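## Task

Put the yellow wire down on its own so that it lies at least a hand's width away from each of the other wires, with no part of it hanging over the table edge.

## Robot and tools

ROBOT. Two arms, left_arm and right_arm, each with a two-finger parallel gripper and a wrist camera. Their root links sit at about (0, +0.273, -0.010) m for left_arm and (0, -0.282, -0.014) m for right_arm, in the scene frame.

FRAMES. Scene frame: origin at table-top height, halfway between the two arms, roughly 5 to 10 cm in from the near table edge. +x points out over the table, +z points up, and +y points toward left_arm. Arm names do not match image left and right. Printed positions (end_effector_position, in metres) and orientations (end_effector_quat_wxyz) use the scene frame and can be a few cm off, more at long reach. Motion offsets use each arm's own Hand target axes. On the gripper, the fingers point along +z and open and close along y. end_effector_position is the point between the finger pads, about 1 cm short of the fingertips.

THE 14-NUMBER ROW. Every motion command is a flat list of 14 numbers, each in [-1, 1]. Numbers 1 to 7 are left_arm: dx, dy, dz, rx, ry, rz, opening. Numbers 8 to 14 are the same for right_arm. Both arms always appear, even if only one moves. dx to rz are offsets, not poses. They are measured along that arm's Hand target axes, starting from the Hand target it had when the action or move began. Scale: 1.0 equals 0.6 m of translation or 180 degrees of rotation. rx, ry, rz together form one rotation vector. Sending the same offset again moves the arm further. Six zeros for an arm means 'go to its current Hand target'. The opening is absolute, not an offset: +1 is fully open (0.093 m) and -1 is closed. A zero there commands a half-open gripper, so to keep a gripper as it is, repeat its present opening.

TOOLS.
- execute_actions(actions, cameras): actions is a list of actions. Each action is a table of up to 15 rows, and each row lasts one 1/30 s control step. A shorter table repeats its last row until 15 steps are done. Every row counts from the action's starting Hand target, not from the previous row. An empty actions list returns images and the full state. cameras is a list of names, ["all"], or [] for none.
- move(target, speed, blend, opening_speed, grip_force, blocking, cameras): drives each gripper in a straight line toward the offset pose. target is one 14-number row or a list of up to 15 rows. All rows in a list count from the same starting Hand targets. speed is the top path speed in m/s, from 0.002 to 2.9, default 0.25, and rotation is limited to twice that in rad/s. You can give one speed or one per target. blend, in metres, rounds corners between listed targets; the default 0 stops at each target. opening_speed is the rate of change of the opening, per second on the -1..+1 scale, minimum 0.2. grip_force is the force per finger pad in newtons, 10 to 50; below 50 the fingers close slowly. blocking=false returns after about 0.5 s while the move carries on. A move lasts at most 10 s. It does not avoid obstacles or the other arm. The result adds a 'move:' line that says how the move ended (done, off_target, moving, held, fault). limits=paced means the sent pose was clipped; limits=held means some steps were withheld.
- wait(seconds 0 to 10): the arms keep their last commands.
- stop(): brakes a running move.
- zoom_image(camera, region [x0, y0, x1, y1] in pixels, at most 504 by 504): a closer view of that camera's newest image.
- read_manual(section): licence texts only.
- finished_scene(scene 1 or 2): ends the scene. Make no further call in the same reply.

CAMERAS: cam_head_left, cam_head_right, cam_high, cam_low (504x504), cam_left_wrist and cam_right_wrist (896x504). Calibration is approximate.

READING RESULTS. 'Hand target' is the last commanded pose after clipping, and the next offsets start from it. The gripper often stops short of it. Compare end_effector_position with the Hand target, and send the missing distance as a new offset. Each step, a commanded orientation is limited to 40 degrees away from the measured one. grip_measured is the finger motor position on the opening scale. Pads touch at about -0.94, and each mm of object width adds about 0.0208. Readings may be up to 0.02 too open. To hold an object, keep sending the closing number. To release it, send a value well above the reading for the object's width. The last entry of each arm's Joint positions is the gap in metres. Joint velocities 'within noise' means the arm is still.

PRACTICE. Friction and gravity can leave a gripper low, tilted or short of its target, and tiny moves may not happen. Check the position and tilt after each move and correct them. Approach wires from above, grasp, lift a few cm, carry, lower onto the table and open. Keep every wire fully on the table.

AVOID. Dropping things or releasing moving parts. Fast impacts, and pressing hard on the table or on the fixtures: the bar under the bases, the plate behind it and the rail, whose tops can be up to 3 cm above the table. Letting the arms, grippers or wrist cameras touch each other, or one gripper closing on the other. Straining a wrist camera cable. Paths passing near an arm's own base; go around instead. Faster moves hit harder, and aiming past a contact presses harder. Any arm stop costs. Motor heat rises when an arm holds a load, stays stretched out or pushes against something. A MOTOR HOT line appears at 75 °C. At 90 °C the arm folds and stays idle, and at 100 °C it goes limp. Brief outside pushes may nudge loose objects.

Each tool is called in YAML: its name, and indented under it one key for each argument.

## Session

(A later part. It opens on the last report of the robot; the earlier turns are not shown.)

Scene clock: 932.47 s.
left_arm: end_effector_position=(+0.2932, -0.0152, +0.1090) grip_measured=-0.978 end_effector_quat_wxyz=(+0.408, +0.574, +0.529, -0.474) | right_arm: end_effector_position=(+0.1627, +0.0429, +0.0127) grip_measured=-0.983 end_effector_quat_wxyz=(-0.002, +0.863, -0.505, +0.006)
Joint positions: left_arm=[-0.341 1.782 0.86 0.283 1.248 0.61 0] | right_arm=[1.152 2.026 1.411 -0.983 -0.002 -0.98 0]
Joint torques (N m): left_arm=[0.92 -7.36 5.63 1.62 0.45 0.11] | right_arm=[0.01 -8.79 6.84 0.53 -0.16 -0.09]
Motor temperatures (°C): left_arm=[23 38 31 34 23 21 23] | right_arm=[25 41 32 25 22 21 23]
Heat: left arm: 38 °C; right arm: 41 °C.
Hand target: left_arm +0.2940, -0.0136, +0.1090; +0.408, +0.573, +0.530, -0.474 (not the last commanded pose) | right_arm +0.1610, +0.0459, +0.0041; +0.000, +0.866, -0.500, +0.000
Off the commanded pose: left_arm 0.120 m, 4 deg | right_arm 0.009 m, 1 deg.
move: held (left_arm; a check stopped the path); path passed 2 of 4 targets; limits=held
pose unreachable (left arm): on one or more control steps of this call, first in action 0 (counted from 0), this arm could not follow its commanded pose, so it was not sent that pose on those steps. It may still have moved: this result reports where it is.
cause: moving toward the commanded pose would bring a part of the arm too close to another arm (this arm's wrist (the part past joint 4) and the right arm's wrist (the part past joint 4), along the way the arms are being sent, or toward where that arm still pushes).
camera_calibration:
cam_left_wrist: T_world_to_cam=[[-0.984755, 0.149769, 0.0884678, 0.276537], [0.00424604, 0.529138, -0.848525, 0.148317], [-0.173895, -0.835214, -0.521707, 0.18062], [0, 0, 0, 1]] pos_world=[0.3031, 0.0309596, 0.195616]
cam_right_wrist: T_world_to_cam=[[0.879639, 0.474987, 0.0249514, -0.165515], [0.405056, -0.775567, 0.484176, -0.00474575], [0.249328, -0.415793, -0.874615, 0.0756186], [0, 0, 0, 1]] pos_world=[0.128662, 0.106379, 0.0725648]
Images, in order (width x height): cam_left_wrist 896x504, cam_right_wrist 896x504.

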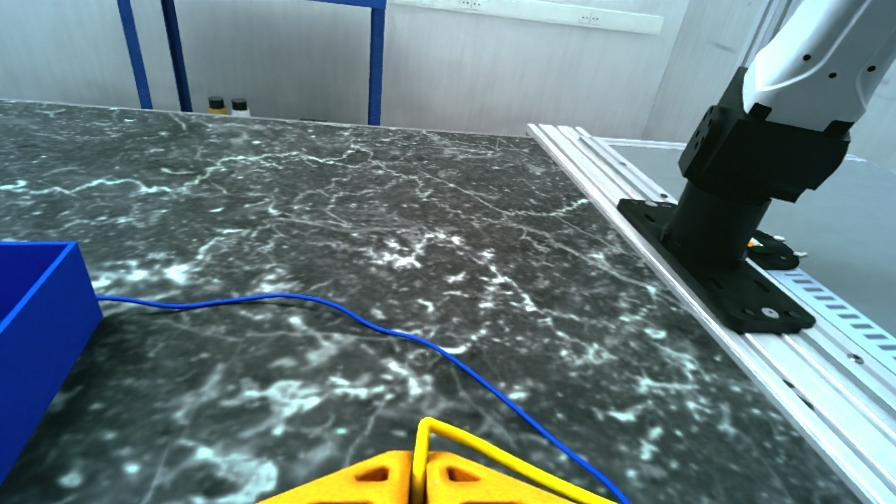

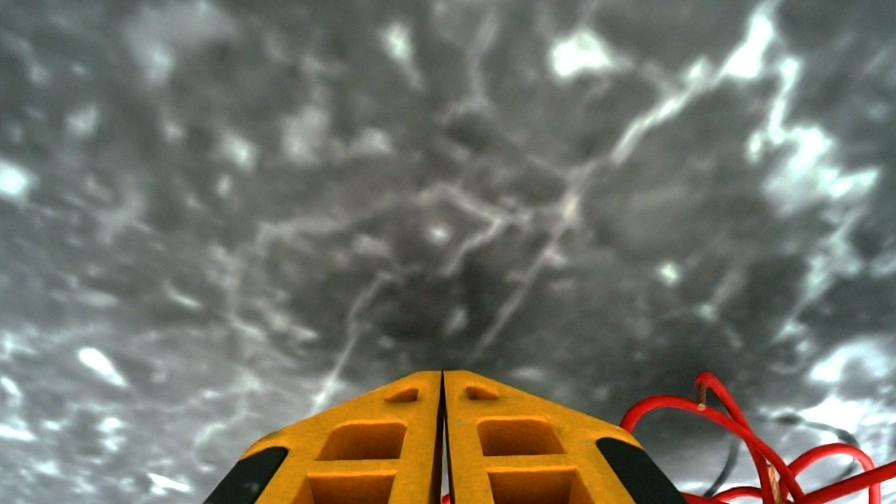

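move:
  target:
    - [0, 0.0708, 0.0692, 0, 0, 0, -1.0, 0, 0, 0, 0, 0, 0, -1.0]
    - [0.0025, 0.0578, 0.21, 0, 0, 0, -1.0, 0, 0, 0, 0, 0, 0, -1.0]
  speed: [0.12, 0.08]
  blend: [0.02, 0]
  cameras: ["cam_left_wrist", "cam_right_wrist", "cam_high"]

zoom_image:
  camera: "cam_high"
  region: [220, 50, 420, 200]

Scene clock: 962.97 s.
left_arm: end_effector_position=(+0.3020, -0.0264, +0.1080) grip_measured=-0.978 end_effector_quat_wxyz=(+0.407, +0.576, +0.524, -0.476) | right_arm: end_effector_position=(+0.1627, +0.0429, +0.0127) grip_measured=-0.983 end_effector_quat_wxyz=(-0.002, +0.863, -0.505, +0.006)
Joint positions: left_arm=[-0.36 1.831 0.91 0.308 1.242 0.587 0] | right_arm=[1.152 2.026 1.411 -0.983 -0.002 -0.98 0]
Joint torques (N m): left_arm=[0.64 -8.06 5.2 1.68 0.44 0.07] | right_arm=[-0.01 -8.8 6.83 0.53 -0.15 -0.09]
Motor temperatures (°C): left_arm=[23 43 30 35 23 21 23] | right_arm=[25 41 32 25 22 21 23]
Heat: left arm: 43 °C; right arm: 41 °C.
Hand target: left_arm +0.3012, -0.0248, +0.1081; +0.407, +0.576, +0.525, -0.477 (not the last commanded pose) | right_arm +0.1610, +0.0459, +0.0041; +0.000, +0.866, -0.500, +0.000
Off the commanded pose: left_arm 0.117 m, 1 deg | right_arm 0.009 m, 1 deg.
move: held (left_arm; a check stopped the path); path passed 0 of 2 targets; limits=held
pose unreachable (left arm): on one or more control steps of this call, first in action 0 (counted from 0), this arm could not follow its commanded pose, so it was not sent that pose on those steps. It may still have moved: this result reports where it is.
cause: moving toward the commanded pose would bring a part of the arm too close to another arm (this arm's wrist (the part past joint 4) and the right arm's wrist (the part past joint 4), at the place that arm is still heading or pushing toward).
camera_calibration:
cam_left_wrist: T_world_to_cam=[[-0.98345, 0.160152, 0.0847218, 0.287221], [0.0122932, 0.525514, -0.850696, 0.150965], [-0.180764, -0.835576, -0.518785, 0.174121], [0, 0, 0, 1]] pos_world=[0.312086, 0.020158, 0.194422]
cam_right_wrist: T_world_to_cam=[[0.879639, 0.474987, 0.0249514, -0.165515], [0.405056, -0.775567, 0.484176, -0.00474575], [0.249328, -0.415793, -0.874615, 0.0756186], [0, 0, 0, 1]] pos_world=[0.128662, 0.106379, 0.0725648]
Images, in order (width x height): cam_high 504x504, cam_left_wrist 896x504, cam_right_wrist 896x504.

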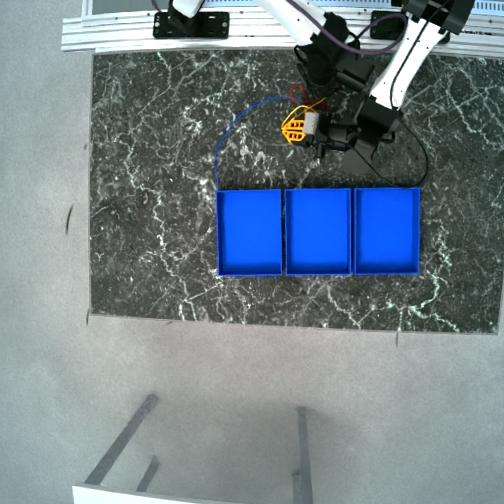

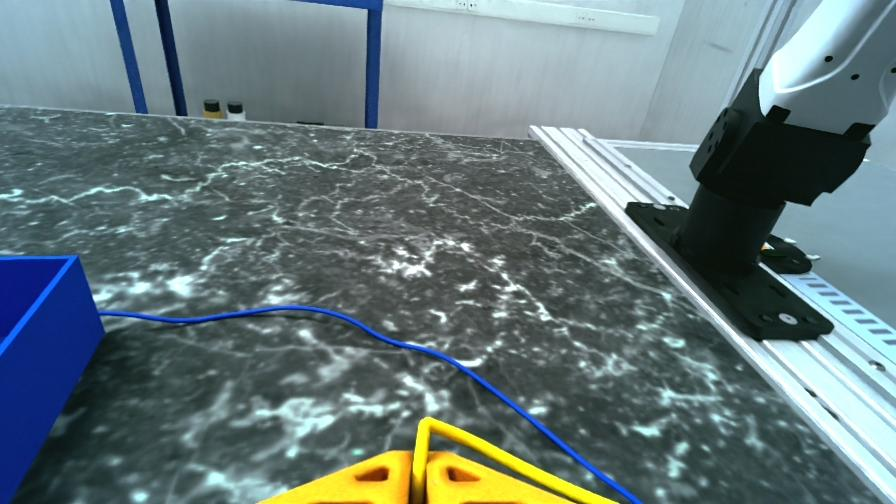

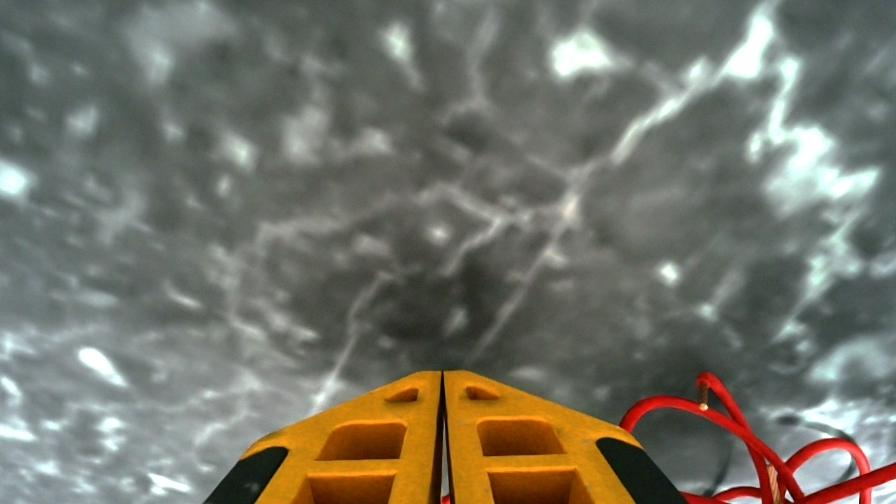

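Scaled by 2.520.

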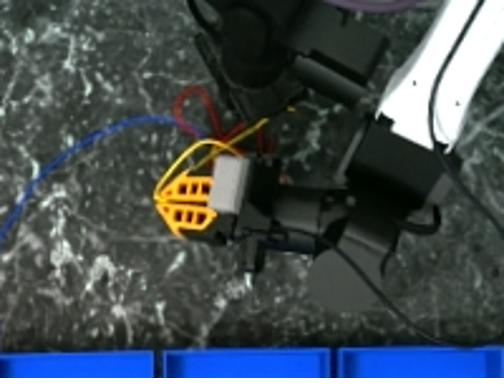

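move:
  target: [-0.0043, 0.2053, 0.0192, 0, 0, 0, -1.0, 0, 0, 0, 0, 0, 0, -1.0]
  speed: 0.08
  cameras: ["cam_left_wrist", "cam_right_wrist", "cam_high"]

zoom_image:
  camera: "cam_high"
  region: [220, 50, 420, 200]

Scene clock: 997.70 s.
left_arm: end_effector_position=(+0.4177, -0.0528, +0.1125) grip_measured=-0.978 end_effector_quat_wxyz=(+0.411, +0.575, +0.525, -0.473) | right_arm: end_effector_position=(+0.1626, +0.0430, +0.0127) grip_measured=-0.983 end_effector_quat_wxyz=(-0.002, +0.863, -0.504, +0.006)
Joint positions: left_arm=[-0.318 2.191 1.512 0.01 1.268 0.652 0] | right_arm=[1.153 2.026 1.411 -0.983 -0.002 -0.98 0]
Joint torques (N m): left_arm=[1.05 -8.49 8.14 1.47 0.57 0.25] | right_arm=[-0.01 -8.8 6.84 0.54 -0.15 -0.09]
Heat: left arm: 46 °C; right arm: 40 °C.
Hand target: left_arm +0.4219, -0.0510, +0.1040; +0.407, +0.576, +0.525, -0.477 | right_arm +0.1610, +0.0459, +0.0041; +0.000, +0.866, -0.500, +0.000
Off the commanded pose: left_arm 0.010 m, 1 deg | right_arm 0.009 m, 1 deg.
move: done
camera_calibration:
cam_left_wrist: T_world_to_cam=[[-0.985406, 0.151011, 0.0785563, 0.40586], [0.0124985, 0.524436, -0.851358, 0.167105], [-0.169762, -0.837951, -0.51867, 0.170519], [0, 0, 0, 1]] pos_world=[0.426796, -0.00603883, 0.198826]
cam_right_wrist: T_world_to_cam=[[0.879456, 0.475341, 0.024682, -0.165422], [0.40558, -0.77551, 0.483828, -0.00475423], [0.249124, -0.415495, -0.874815, 0.0756529], [0, 0, 0, 1]] pos_world=[0.128562, 0.106378, 0.0725655]
Images, in order (width x height): cam_high 504x504, cam_left_wrist 896x504, cam_right_wrist 896x504.

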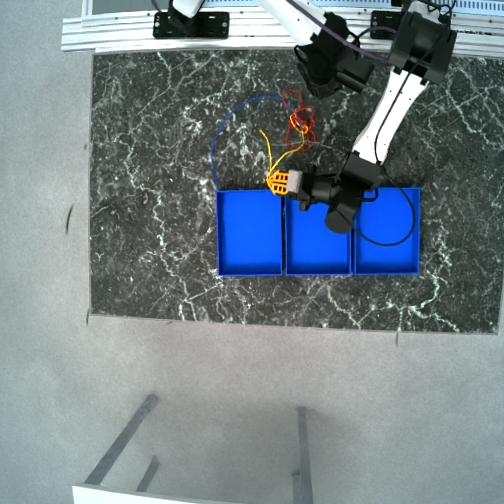

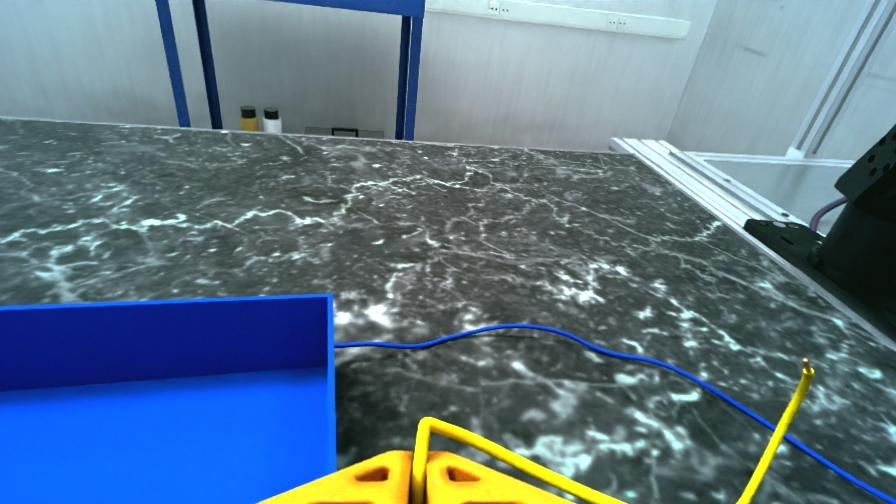

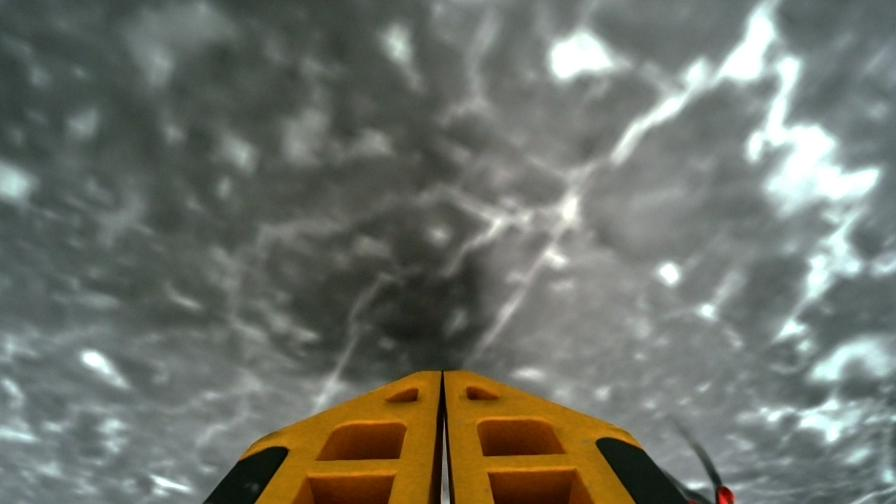

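Scaled by 2.520.

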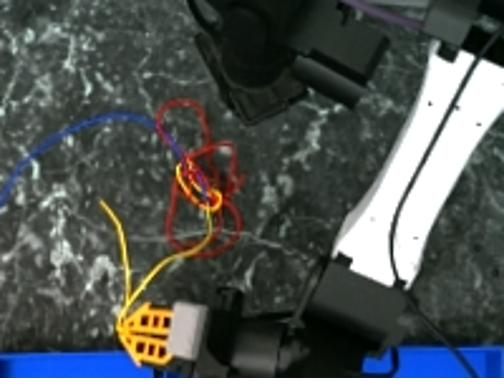

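move:
  target:
    - [0, 0, 0, 0, 0, 0, -1.0, 0, 0, -0.13, 0, 0, 0, -0.3]
    - [0, 0, 0, 0, 0, 0, -1.0, 0.1332, -0.1175, -0.2267, 0, 0, 0, -0.3]
  speed: 0.2
  blend: [0.03, 0]
  cameras: ["cam_right_wrist"]

zoom_image:
  camera: "cam_right_wrist"
  region: [300, 50, 600, 350]

Scene clock: 1042.97 s.
left_arm: end_effector_position=(+0.4174, -0.0521, +0.1120) grip_measured=-0.978 end_effector_quat_wxyz=(+0.410, +0.575, +0.526, -0.474) | right_arm: end_effector_position=(+0.2615, +0.0083, +0.1421) grip_measured=-0.301 end_effector_quat_wxyz=(-0.003, +0.863, -0.505, +0.007)
Joint positions: left_arm=[-0.317 2.191 1.512 0.003 1.269 0.656 0] | right_arm=[0.885 2.1 2.036 -1.531 0.006 -1.245 0.031]
Joint torques (N m): left_arm=[0.9 -8.46 8.29 1.45 0.56 0.26] | right_arm=[-0.14 -9.25 10.26 0.17 -0.15 -0.12]
Motor temperatures (°C): left_arm=[23 51 37 34 23 21 23] | right_arm=[25 40 32 25 22 21 23]
Heat: left arm: 51 °C; right arm: 40 °C.
Hand target: left_arm +0.4220, -0.0509, +0.1040; +0.407, +0.575, +0.525, -0.477 | right_arm +0.2620, +0.0122, +0.1402; +0.000, +0.866, -0.500, +0.000
Off the commanded pose: left_arm 0.009 m, 1 deg | right_arm 0.004 m, 1 deg.
move: done
camera_calibration:
cam_right_wrist: T_world_to_cam=[[0.880383, 0.473427, 0.0281526, -0.239828], [0.40261, -0.777428, 0.48323, -0.13358], [0.250661, -0.414093, -0.87504, 0.149442], [0, 0, 0, 1]] pos_world=[0.227462, 0.0715749, 0.202069]
Images, in order (width x height): cam_right_wrist 896x504.

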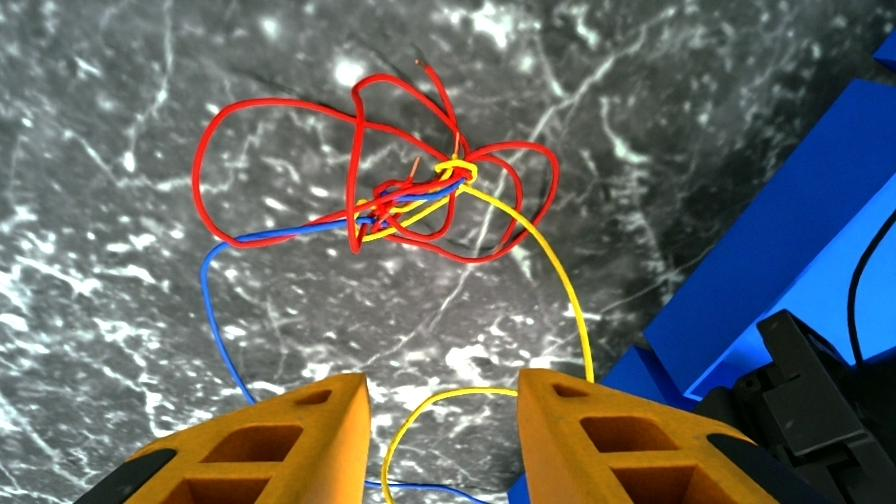

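Scaled by 1.680.

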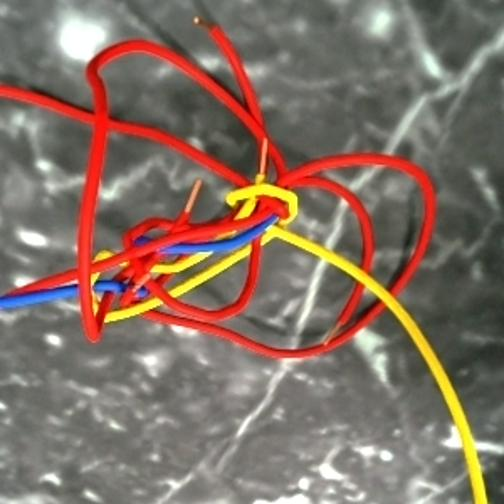

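zoom_image:
  camera: "cam_right_wrist"
  region: [340, 140, 490, 260]

Scaled by 3.360.

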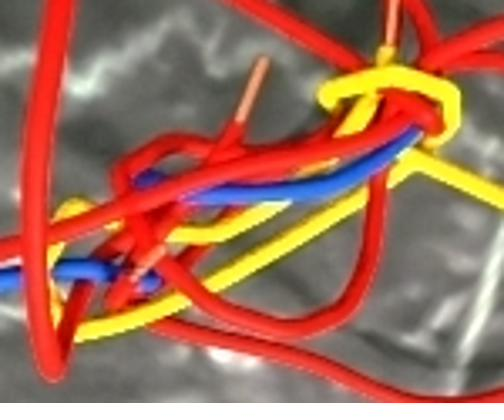

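move:
  target:
    - [0, 0, 0, 0, 0, 0, -1.0, -0.0143, -0.0478, 0.15, 0, 0, 0.511, -0.52]
    - [0, 0, 0, 0, 0, 0, -1.0, -0.0143, -0.0478, 0.2283, 0, 0, 0.511, -0.52]
    - [0, 0, 0, 0, 0, 0, -1.0, -0.0143, -0.0478, 0.2283, 0, 0, 0.511, -1.0]
    - [0, 0, 0, 0, 0, 0, -1.0, -0.0143, -0.0478, 0.195, 0, 0, -0.239, -1.0]
    - [0, 0, 0, 0, 0, 0, -1.0, -0.131, 0.0175, 0.195, 0, 0, -0.239, -1.0]
  speed: [0.4, 0.08, 0.1, 0.5, 0.07]
  opening_speed: 2.0
  cameras: ["cam_left_wrist", "cam_right_wrist", "cam_high"]

zoom_image:
  camera: "cam_high"
  region: [220, 50, 420, 200]

Scene clock: 1262.27 s.
left_arm: end_effector_position=(+0.4180, -0.0524, +0.1131) grip_measured=-0.978 end_effector_quat_wxyz=(+0.412, +0.576, +0.525, -0.473) | right_arm: end_effector_position=(+0.2679, +0.0163, +0.1034) grip_measured=-0.519 end_effector_quat_wxyz=(-0.007, -0.610, +0.792, -0.005)
Joint positions: left_arm=[-0.317 2.191 1.516 0.003 1.269 0.656 0] | right_arm=[0.885 2.149 1.956 -1.425 0.001 -0.476 0.02]
Joint torques (N m): left_arm=[0.98 -8.46 8.06 1.45 0.56 0.26] | right_arm=[-0.2 -11.82 7.77 0.28 -0.02 -0.02]
Motor temperatures (°C): left_arm=[23 56 43 34 23 21 23] | right_arm=[25 40 35 24 22 21 23]
Heat: left arm: 56 °C; right arm: 40 °C.
Hand target: left_arm +0.4220, -0.0510, +0.1041; +0.407, +0.575, +0.525, -0.477 | right_arm +0.2679, +0.0163, +0.1036; -0.006, -0.611, +0.791, -0.005 (not the last commanded pose)
Tool commands: left_gripper/opening=-1.0 right_gripper/opening=-0.52
Off the commanded pose: left_arm 0.010 m, 1 deg | right_arm 0.113 m, 88 deg.
move: held (right_arm; a check stopped the path); path passed 0 of 5 targets; target 3's new opening was not sent; limits=held
pose unreachable (right arm): on one or more control steps of this call, first in action 0 (counted from 0), this arm could not follow its commanded pose, so it was not sent that pose on those steps. It may still have moved: this result reports where it is.
cause: moving toward the commanded pose would bring a part of the arm too close to another arm (this arm's wrist (the part past joint 4) and the left arm's forearm (the part past joint 3), 14 mm apart when this arm was first held).
camera_calibration:
cam_left_wrist: T_world_to_cam=[[-0.985389, 0.151593, 0.0776421, 0.406226], [0.01359, 0.524388, -0.851371, 0.166939], [-0.169777, -0.837876, -0.518786, 0.171246], [0, 0, 0, 1]] pos_world=[0.427095, -0.00563899, 0.199426]
cam_right_wrist: T_world_to_cam=[[0.962019, -0.272559, 0.0151958, -0.256544], [-0.244706, -0.836363, 0.490526, 0.0624583], [-0.120988, -0.475614, -0.871294, 0.217471], [0, 0, 0, 1]] pos_world=[0.288396, 0.0857468, 0.162742]
Images, in order (width x height): cam_high 504x504, cam_left_wrist 896x504, cam_right_wrist 896x504.

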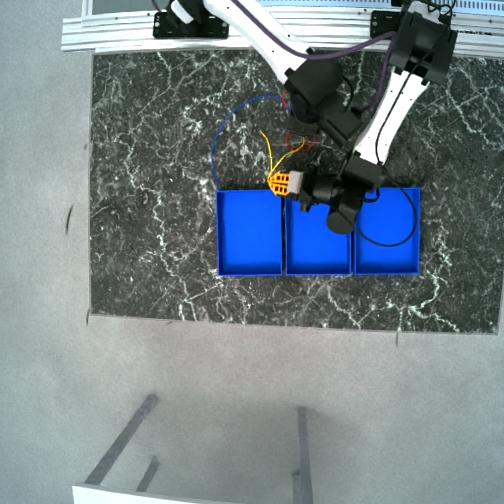

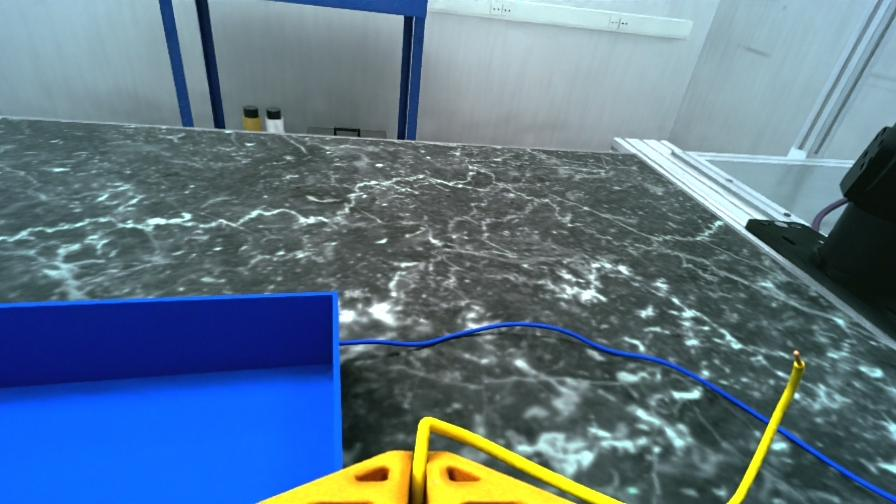

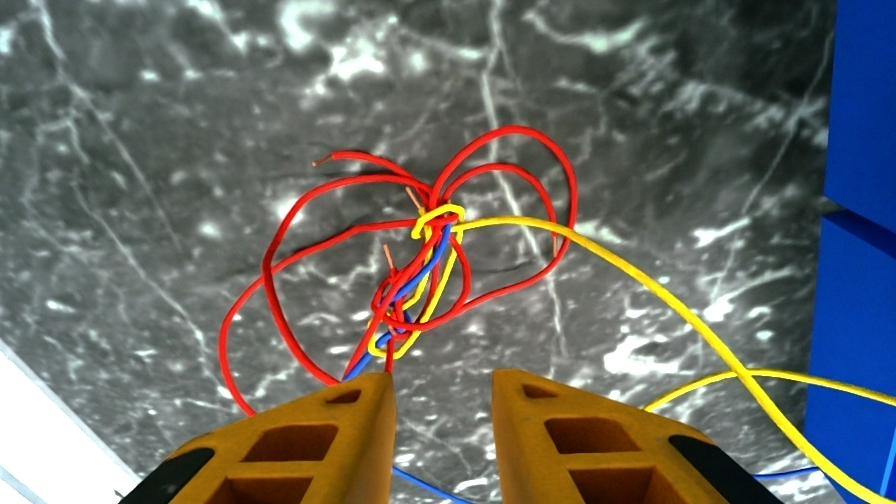

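Scaled by 2.520.

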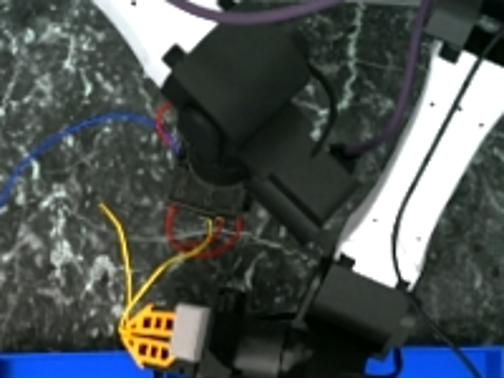

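zoom_image:
  camera: "cam_right_wrist"
  region: [360, 160, 500, 370]

Scaled by 2.400.

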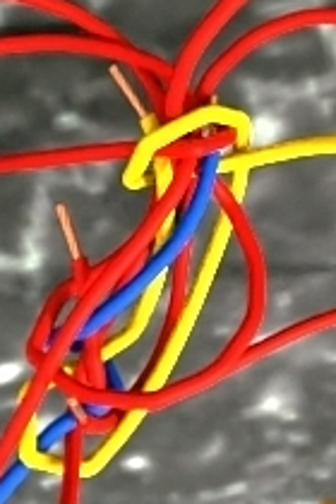

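move:
  target:
    - [0.1007, -0.1387, 0.0767, 0, 0, 0, -1.0, 0.1012, 0.044, -0.0273, 0, 0, -0.494, -0.3]
    - [0.1007, -0.1387, 0.0767, 0, 0, 0, -0.4, 0.1012, 0.044, -0.0273, 0, 0, -0.494, -0.3]
    - [-0.0745, -0.1395, -0.0485, 0, 0, 0, -0.4, 0.1012, 0.044, -0.0273, 0, 0, -0.494, -0.3]
    - [0.0522, -0.1947, -0.1257, -0.3069, 0.3466, -0.3664, -0.3, 0.1012, 0.044, -0.0273, 0, 0, -0.494, -0.3]
  speed: [0.25, 0.1, 0.2, 0.25]
  blend: [0, 0, 0.03, 0]
  opening_speed: 1.5
  cameras: ["cam_left_wrist", "cam_right_wrist"]

Scene clock: 1423.63 s.
left_arm: end_effector_position=(+0.3455, -0.0380, +0.1219) grip_measured=-0.402 end_effector_quat_wxyz=(+0.427, +0.566, +0.525, -0.471) | right_arm: end_effector_position=(+0.2224, -0.0368, +0.1111) grip_measured=-0.301 end_effector_quat_wxyz=(+0.032, +0.990, -0.139, -0.017)
Joint positions: left_arm=[-0.347 1.927 1.07 0.346 1.234 0.505 0.026] | right_arm=[0.881 1.912 1.644 -1.408 0.003 -2.03 0.031]
Joint torques (N m): left_arm=[0.25 -8.01 5.65 1.73 0.34 0.05] | right_arm=[-0.85 -13.03 6.9 0.33 -0.05 -0.13]
Motor temperatures (°C): left_arm=[23 59 40 35 23 21 23] | right_arm=[25 49 33 24 22 21 23]
Heat: left arm: 59 °C; right arm: 49 °C.
Hand target: left_arm +0.3447, -0.0380, +0.1164; +0.421, +0.563, +0.530, -0.474 (not the last commanded pose) | right_arm +0.2271, -0.0356, +0.1210; +0.008, +0.991, -0.137, -0.001
Tool commands: left_gripper/opening=-0.4 right_gripper/opening=-0.3
Off the commanded pose: left_arm 0.091 m, 107 deg | right_arm 0.011 m, 3 deg.
move: held (left_arm; a check stopped the path), off_target (right_arm; braked when a check withheld steps of left_arm); path passed 2 of 4 targets; target 4's new opening was not sent; limits=held
pose unreachable (left arm): on one or more control steps of this call, first in action 0 (counted from 0), this arm could not follow its commanded pose, so it was not sent that pose on those steps. It may still have moved: this result reports where it is.
cause: moving toward the commanded pose would bring a part of the arm too close to another arm (this arm's wrist camera and the right arm's wrist (the part past joint 4), where that arm would come to rest).
camera_calibration:
cam_left_wrist: T_world_to_cam=[[-0.989653, 0.127912, 0.0650015, 0.334006], [0.0084673, 0.504311, -0.863481, 0.170357], [-0.14323, -0.853996, -0.500176, 0.163482], [0, 0, 0, 1]] pos_world=[0.352523, 0.0109771, 0.207158]
cam_right_wrist: T_world_to_cam=[[0.292793, 0.954701, -0.0530818, -0.0257405], [0.857814, -0.237743, 0.455668, -0.21628], [0.422407, -0.178951, -0.888566, 0.0854054], [0, 0, 0, 1]] pos_world=[0.156989, -0.0115613, 0.173074]
Images, in order (width x height): cam_left_wrist 896x504, cam_right_wrist 896x504.

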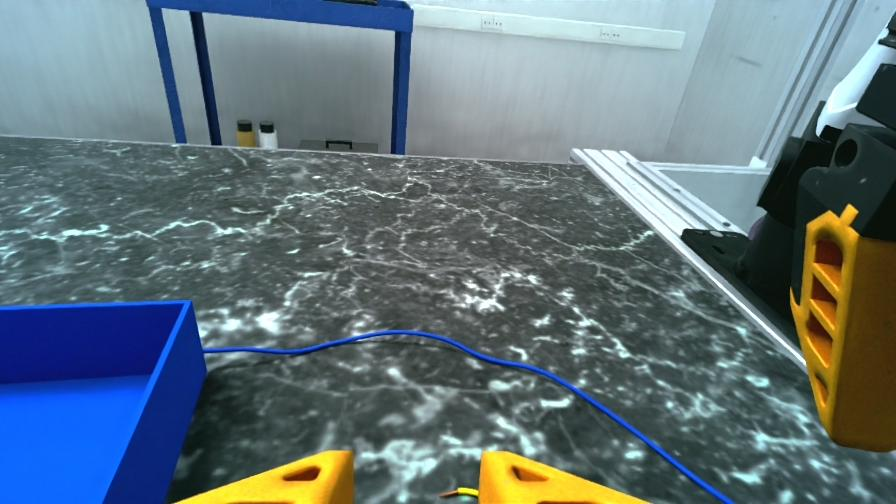

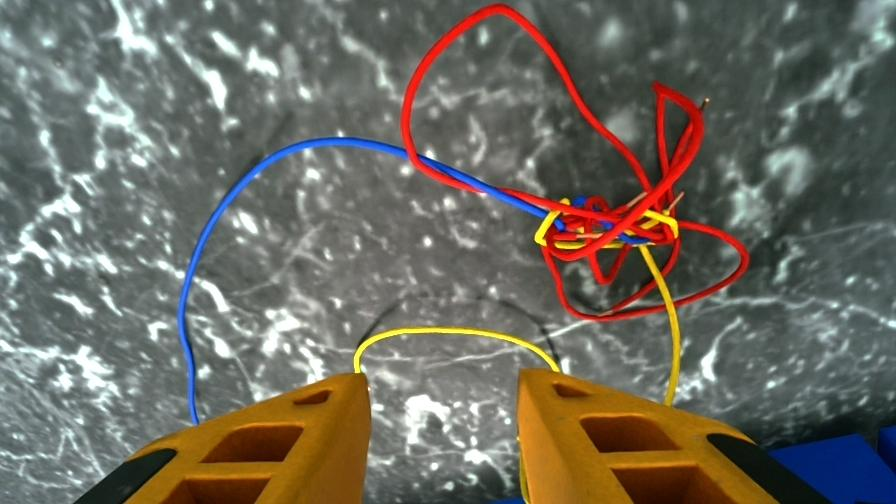

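zoom_image:
  camera: "cam_right_wrist"
  region: [500, 150, 720, 330]

Scaled by 2.291.

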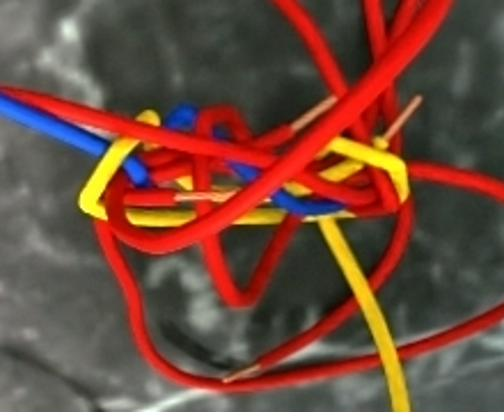

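move:
  target:
    - [-0.0752, 0.0005, -0.2752, 0, 0, 0, -0.4, 0, 0, 0.02, 0, 0, 0, -0.42]
    - [-0.0752, 0.0005, -0.2752, 0, 0, 0, -0.4, -0.0318, -0.1327, 0.118, 0, 0, 0, -0.42]
    - [-0.0752, 0.0005, -0.2752, 0, 0, 0, -0.4, -0.0318, -0.1327, 0.195, 0, 0, 0, -0.42]
    - [-0.0752, 0.0005, -0.2752, 0, 0, 0, -0.4, -0.0318, -0.1327, 0.195, 0, 0, 0, -1.0]
    - [-0.0752, 0.0005, -0.2752, 0, 0, 0, -0.4, -0.0318, -0.1327, -0.22, 0, 0, 0, -1.0]
  speed: [0.25, 0.2, 0.08, 0.1, 0.12]
  opening_speed: 1.5
  cameras: ["cam_left_wrist", "cam_right_wrist"]

Scene clock: 1692.03 s.
left_arm: end_effector_position=(+0.3571, +0.1139, +0.1987) grip_measured=-0.402 end_effector_quat_wxyz=(+0.434, +0.551, +0.544, -0.459) | right_arm: end_effector_position=(+0.2342, +0.0511, +0.2329) grip_measured=-0.977 end_effector_quat_wxyz=(-0.118, +0.982, -0.132, +0.069)
Joint positions: left_arm=[0.069 2.011 1.647 -1.574 1.388 1.95 0.026] | right_arm=[1.001 2.018 2.263 -1.575 0.003 -1.921 0]
Joint torques (N m): left_arm=[0.14 -6.9 6.98 -0.44 0.53 0.27] | right_arm=[-0.21 -13.22 9.61 0.71 -0.1 0.07]
Motor temperatures (°C): left_arm=[22 58 38 36 22 21 22] | right_arm=[25 57 32 24 22 21 23]
Heat: left arm: 58 °C; right arm: 57 °C.
Hand target: left_arm +0.3599, +0.1142, +0.1931; +0.421, +0.563, +0.530, -0.474 | right_arm +0.2309, +0.0482, +0.2517; +0.008, +0.991, -0.137, -0.001
Off the commanded pose: left_arm 0.006 m, 3 deg | right_arm 0.019 m, 17 deg.
joint sent to its limit (left arm) — joint 4 (wrist pitch), lower limit. The joint targets are off in orientation, not in position.
joint sent to its limit (right arm) — joint 4 (wrist pitch), lower limit. The joint targets are off in orientation, not in position.
move: off_target (left_arm, right_arm); target 4's new opening was sent with right_arm's hand 0.011 m and 1 deg from that target
camera_calibration:
cam_left_wrist: T_world_to_cam=[[-0.994545, 0.0726821, 0.0748162, 0.327133], [-0.0271235, 0.512386, -0.858327, 0.170761], [-0.10072, -0.855674, -0.507619, 0.319825], [0, 0, 0, 1]] pos_world=[0.362193, 0.162393, 0.284443]
cam_right_wrist: T_world_to_cam=[[0.257811, 0.92896, 0.265645, -0.171393], [0.755068, -0.365252, 0.544485, -0.251016], [0.602832, 0.0602058, -0.795594, 0.128288], [0, 0, 0, 1]] pos_world=[0.156385, 0.0598096, 0.284269]
Images, in order (width x height): cam_left_wrist 896x504, cam_right_wrist 896x504.

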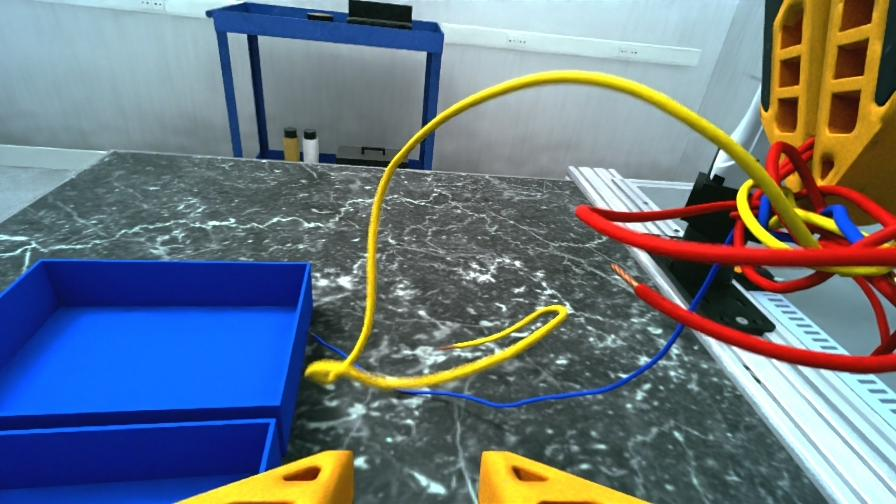

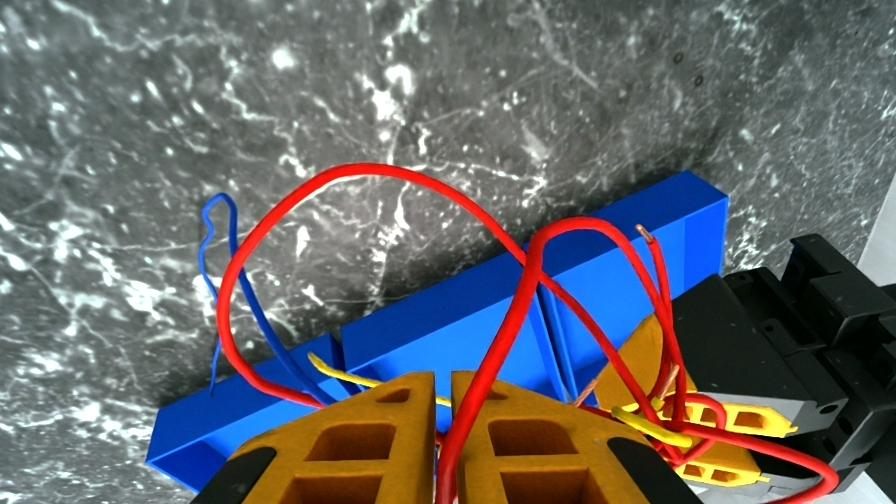

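zoom_image:
  camera: "cam_left_wrist"
  region: [646, 120, 896, 380]

zoom_image:
  camera: "cam_right_wrist"
  region: [560, 330, 760, 504]

Scaled by 1.938.

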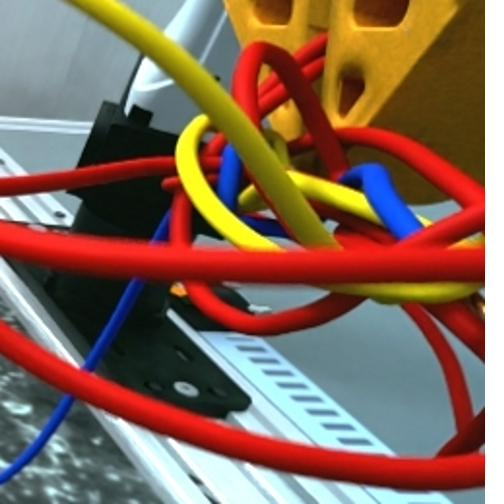

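Scaled by 2.520.

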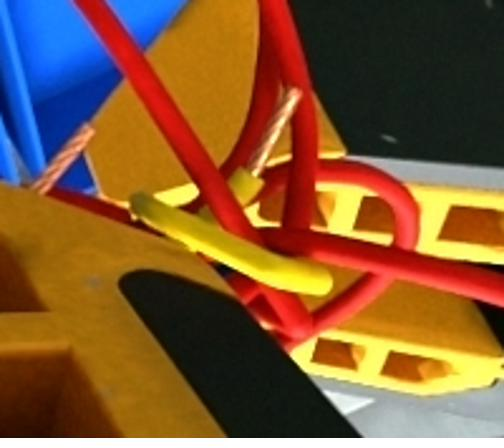

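move:
  target:
    - [0, 0, 0, 0, 0, 0, -0.4, 0, 0, 0.10, 0, 0, 0.15, -1.0]
    - [0, 0, 0, 0, 0, 0, -0.4, 0, 0, 0.02, 0, 0, 0, -1.0]
    - [0, 0, 0, 0, 0, 0, -0.4, 0, 0, 0.10, 0, 0, 0.15, -1.0]
    - [0, 0, 0, 0, 0, 0, -0.4, 0, 0, 0.02, 0, 0, 0, -1.0]
    - [0, 0, 0, 0, 0, 0, -0.4, 0, 0, 0.10, 0, 0, 0.15, -1.0]
    - [0, 0, 0, 0, 0, 0, -0.4, 0, 0, 0.04, 0, 0, 0.08, -1.0]
  speed: 0.6
  blend: [0.01, 0.01, 0.01, 0.01, 0.01, 0]
  cameras: ["cam_left_wrist", "cam_right_wrist"]

zoom_image:
  camera: "cam_left_wrist"
  region: [596, 120, 896, 420]

Scene clock: 1750.97 s.
left_arm: end_effector_position=(+0.3571, +0.1139, +0.1987) grip_measured=-0.402 end_effector_quat_wxyz=(+0.434, +0.551, +0.544, -0.459) | right_arm: end_effector_position=(+0.2311, +0.0497, +0.2064) grip_measured=-0.977 end_effector_quat_wxyz=(-0.086, +0.960, -0.263, +0.037)
Joint positions: left_arm=[0.069 2.011 1.647 -1.574 1.388 1.95 0.026] | right_arm=[1.004 2.05 2.215 -1.58 0 -1.649 0]
Joint torques (N m): left_arm=[0.16 -6.91 6.99 -0.44 0.53 0.27] | right_arm=[-0.55 -13.83 10.02 0.59 -0.1 -0.11]
Motor temperatures (°C): left_arm=[22 56 40 33 22 21 22] | right_arm=[25 57 34 25 22 21 23]
Heat: left arm: 56 °C; right arm: 57 °C.
Hand target: left_arm +0.3599, +0.1142, +0.1931; +0.421, +0.563, +0.530, -0.474 | right_arm +0.2307, +0.0479, +0.2277; +0.008, +0.966, -0.260, +0.000
Off the commanded pose: left_arm 0.006 m, 3 deg | right_arm 0.021 m, 12 deg.
joint sent to its limit (left arm) — joint 4 (wrist pitch), lower limit. The joint targets are off in orientation, not in position.
joint sent to its limit (right arm) — joint 4 (wrist pitch), lower limit. The joint targets are off in orientation, not in position.
move: off_target (left_arm, right_arm)
camera_calibration:
cam_left_wrist: T_world_to_cam=[[-0.994545, 0.0726821, 0.0748162, 0.327133], [-0.0271235, 0.512386, -0.858327, 0.170761], [-0.10072, -0.855674, -0.507619, 0.319825], [0, 0, 0, 1]] pos_world=[0.362193, 0.162393, 0.284443]
cam_right_wrist: T_world_to_cam=[[0.513218, 0.834488, 0.200592, -0.203197], [0.68793, -0.539722, 0.485234, -0.198297], [0.513186, -0.111037, -0.851064, 0.149872], [0, 0, 0, 1]] pos_world=[0.163786, 0.0791813, 0.264531]
Images, in order (width x height): cam_left_wrist 896x504, cam_right_wrist 896x504.

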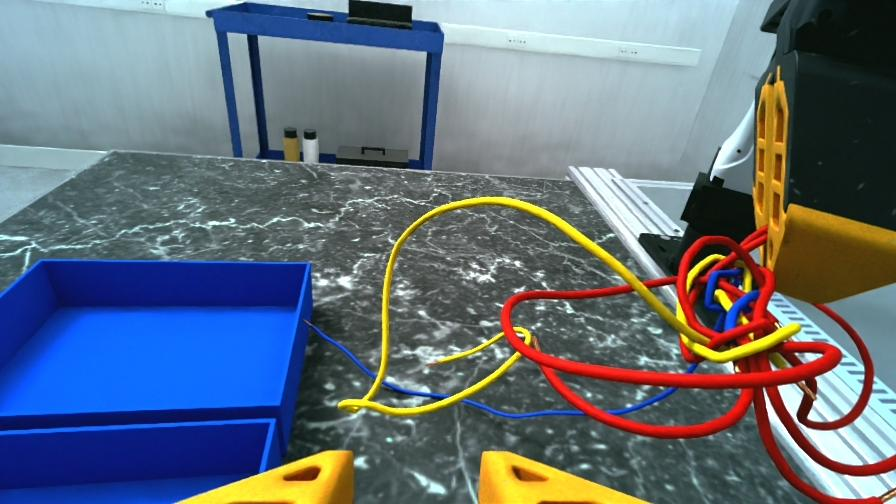

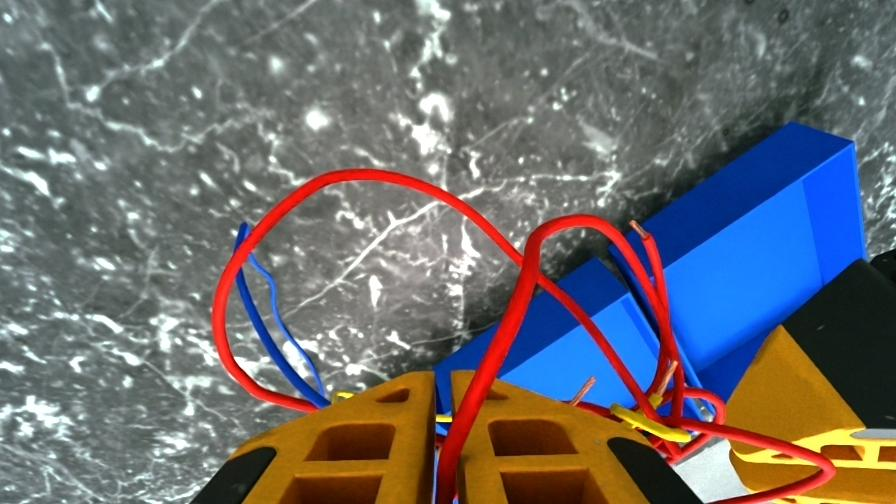

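Scaled by 1.680.

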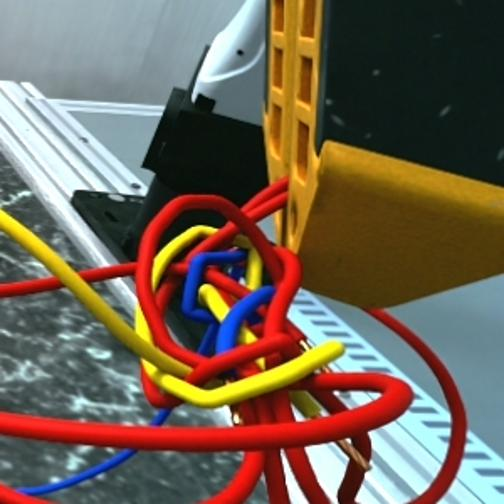

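move:
  target:
    - [-0.0233, -0.031, 0.1057, 0, 0, 0, -0.4, 0, 0, 0, 0, 0, 0, -1.0]
    - [-0.0233, -0.031, 0.1057, 0, 0, 0, -1.0, 0, 0, 0, 0, 0, 0, -1.0]
    - [0.0673, 0.0057, -0.0717, 0, 0, 0, -1.0, 0, 0, 0, 0, 0, 0, -1.0]
  speed: [0.15, 0.1, 0.08]
  opening_speed: 1.5
  cameras: ["cam_left_wrist", "cam_right_wrist"]

zoom_image:
  camera: "cam_left_wrist"
  region: [496, 120, 896, 504]

Scene clock: 1922.70 s.
left_arm: end_effector_position=(+0.3634, +0.1602, +0.1678) grip_measured=-0.982 end_effector_quat_wxyz=(+0.444, +0.545, +0.571, -0.424) | right_arm: end_effector_position=(+0.2309, +0.0495, +0.2064) grip_measured=-0.977 end_effector_quat_wxyz=(-0.086, +0.960, -0.263, +0.036)
Joint positions: left_arm=[0.193 2.048 1.589 -1.574 1.33 2.069 0] | right_arm=[1.004 2.05 2.215 -1.581 0 -1.65 0]
Joint torques (N m): left_arm=[0.96 -6.89 6.71 -0.63 0.49 0.28] | right_arm=[-0.55 -13.86 9.99 0.6 -0.1 -0.11]
Motor temperatures (°C): left_arm=[22 56 40 30 23 21 21] | right_arm=[25 57 34 25 22 21 24]
Heat: left arm: 56 °C; right arm: 57 °C.
Hand target: left_arm +0.3667, +0.1640, +0.1620; +0.421, +0.563, +0.530, -0.474 | right_arm +0.2308, +0.0480, +0.2277; +0.008, +0.966, -0.260, +0.000
Off the commanded pose: left_arm 0.008 m, 8 deg | right_arm 0.021 m, 12 deg.
joint sent to its limit (left arm) — joint 4 (wrist pitch), lower limit. The joint targets are off in orientation, not in position.
joint sent to its limit (right arm) — joint 4 (wrist pitch), lower limit. The joint targets are off in orientation, not in position.
move: off_target (left_arm, right_arm)
camera_calibration:
cam_left_wrist: T_world_to_cam=[[-0.998381, -0.00616168, 0.0565526, 0.349491], [-0.0506422, 0.54912, -0.834208, 0.119289], [-0.0259141, -0.835721, -0.548543, 0.320756], [0, 0, 0, 1]] pos_world=[0.363278, 0.204711, 0.255696]
cam_right_wrist: T_world_to_cam=[[0.512716, 0.835056, 0.199509, -0.202635], [0.688526, -0.538738, 0.485482, -0.198527], [0.512888, -0.111548, -0.851178, 0.149935], [0, 0, 0, 1]] pos_world=[0.163686, 0.0789821, 0.26443]
Images, in order (width x height): cam_left_wrist 896x504, cam_right_wrist 896x504.

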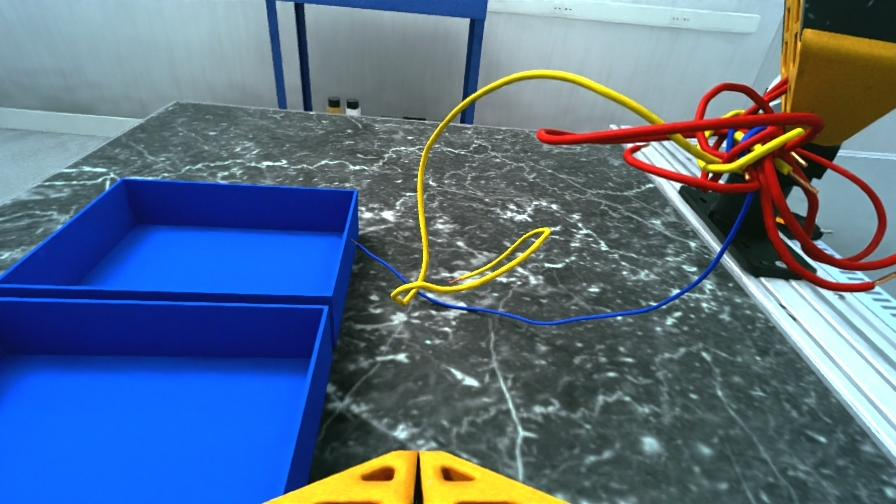

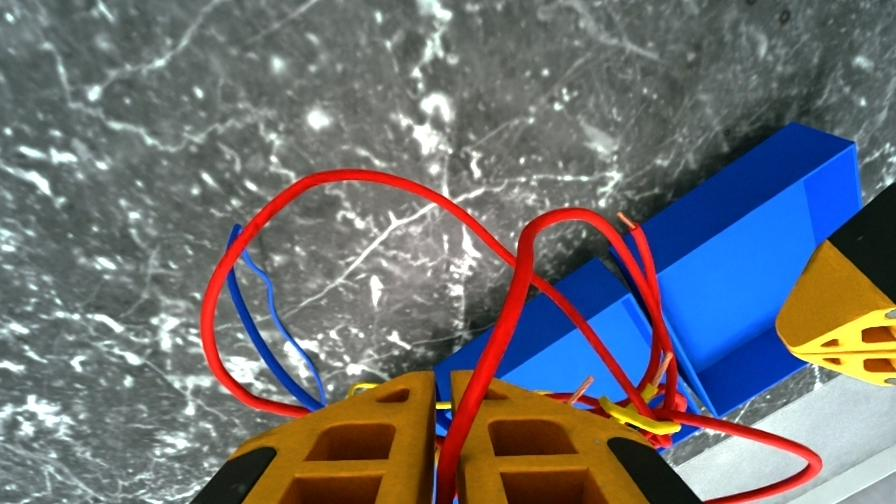

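Scaled by 1.260.

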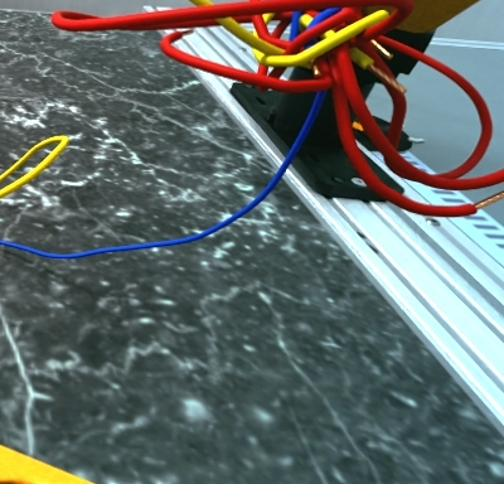

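zoom_image:
  camera: "cam_right_wrist"
  region: [560, 330, 740, 480]

zoom_image:
  camera: "cam_left_wrist"
  region: [640, 60, 840, 220]

Scaled by 2.800.

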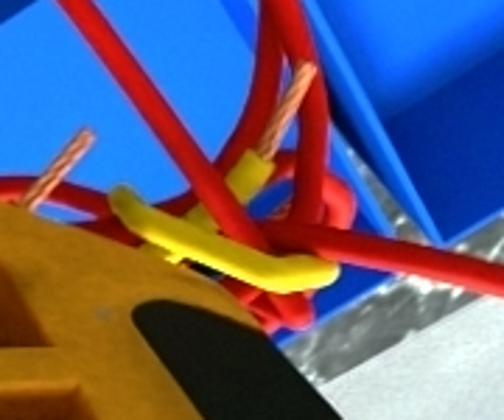

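Scaled by 2.520.

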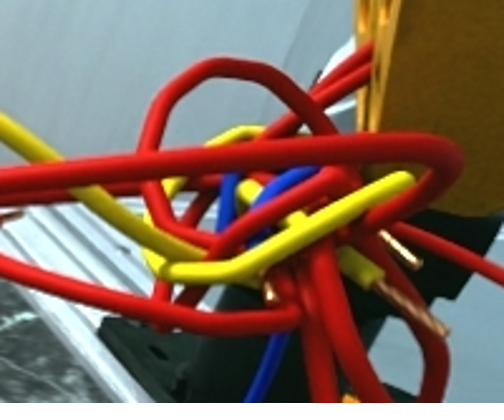

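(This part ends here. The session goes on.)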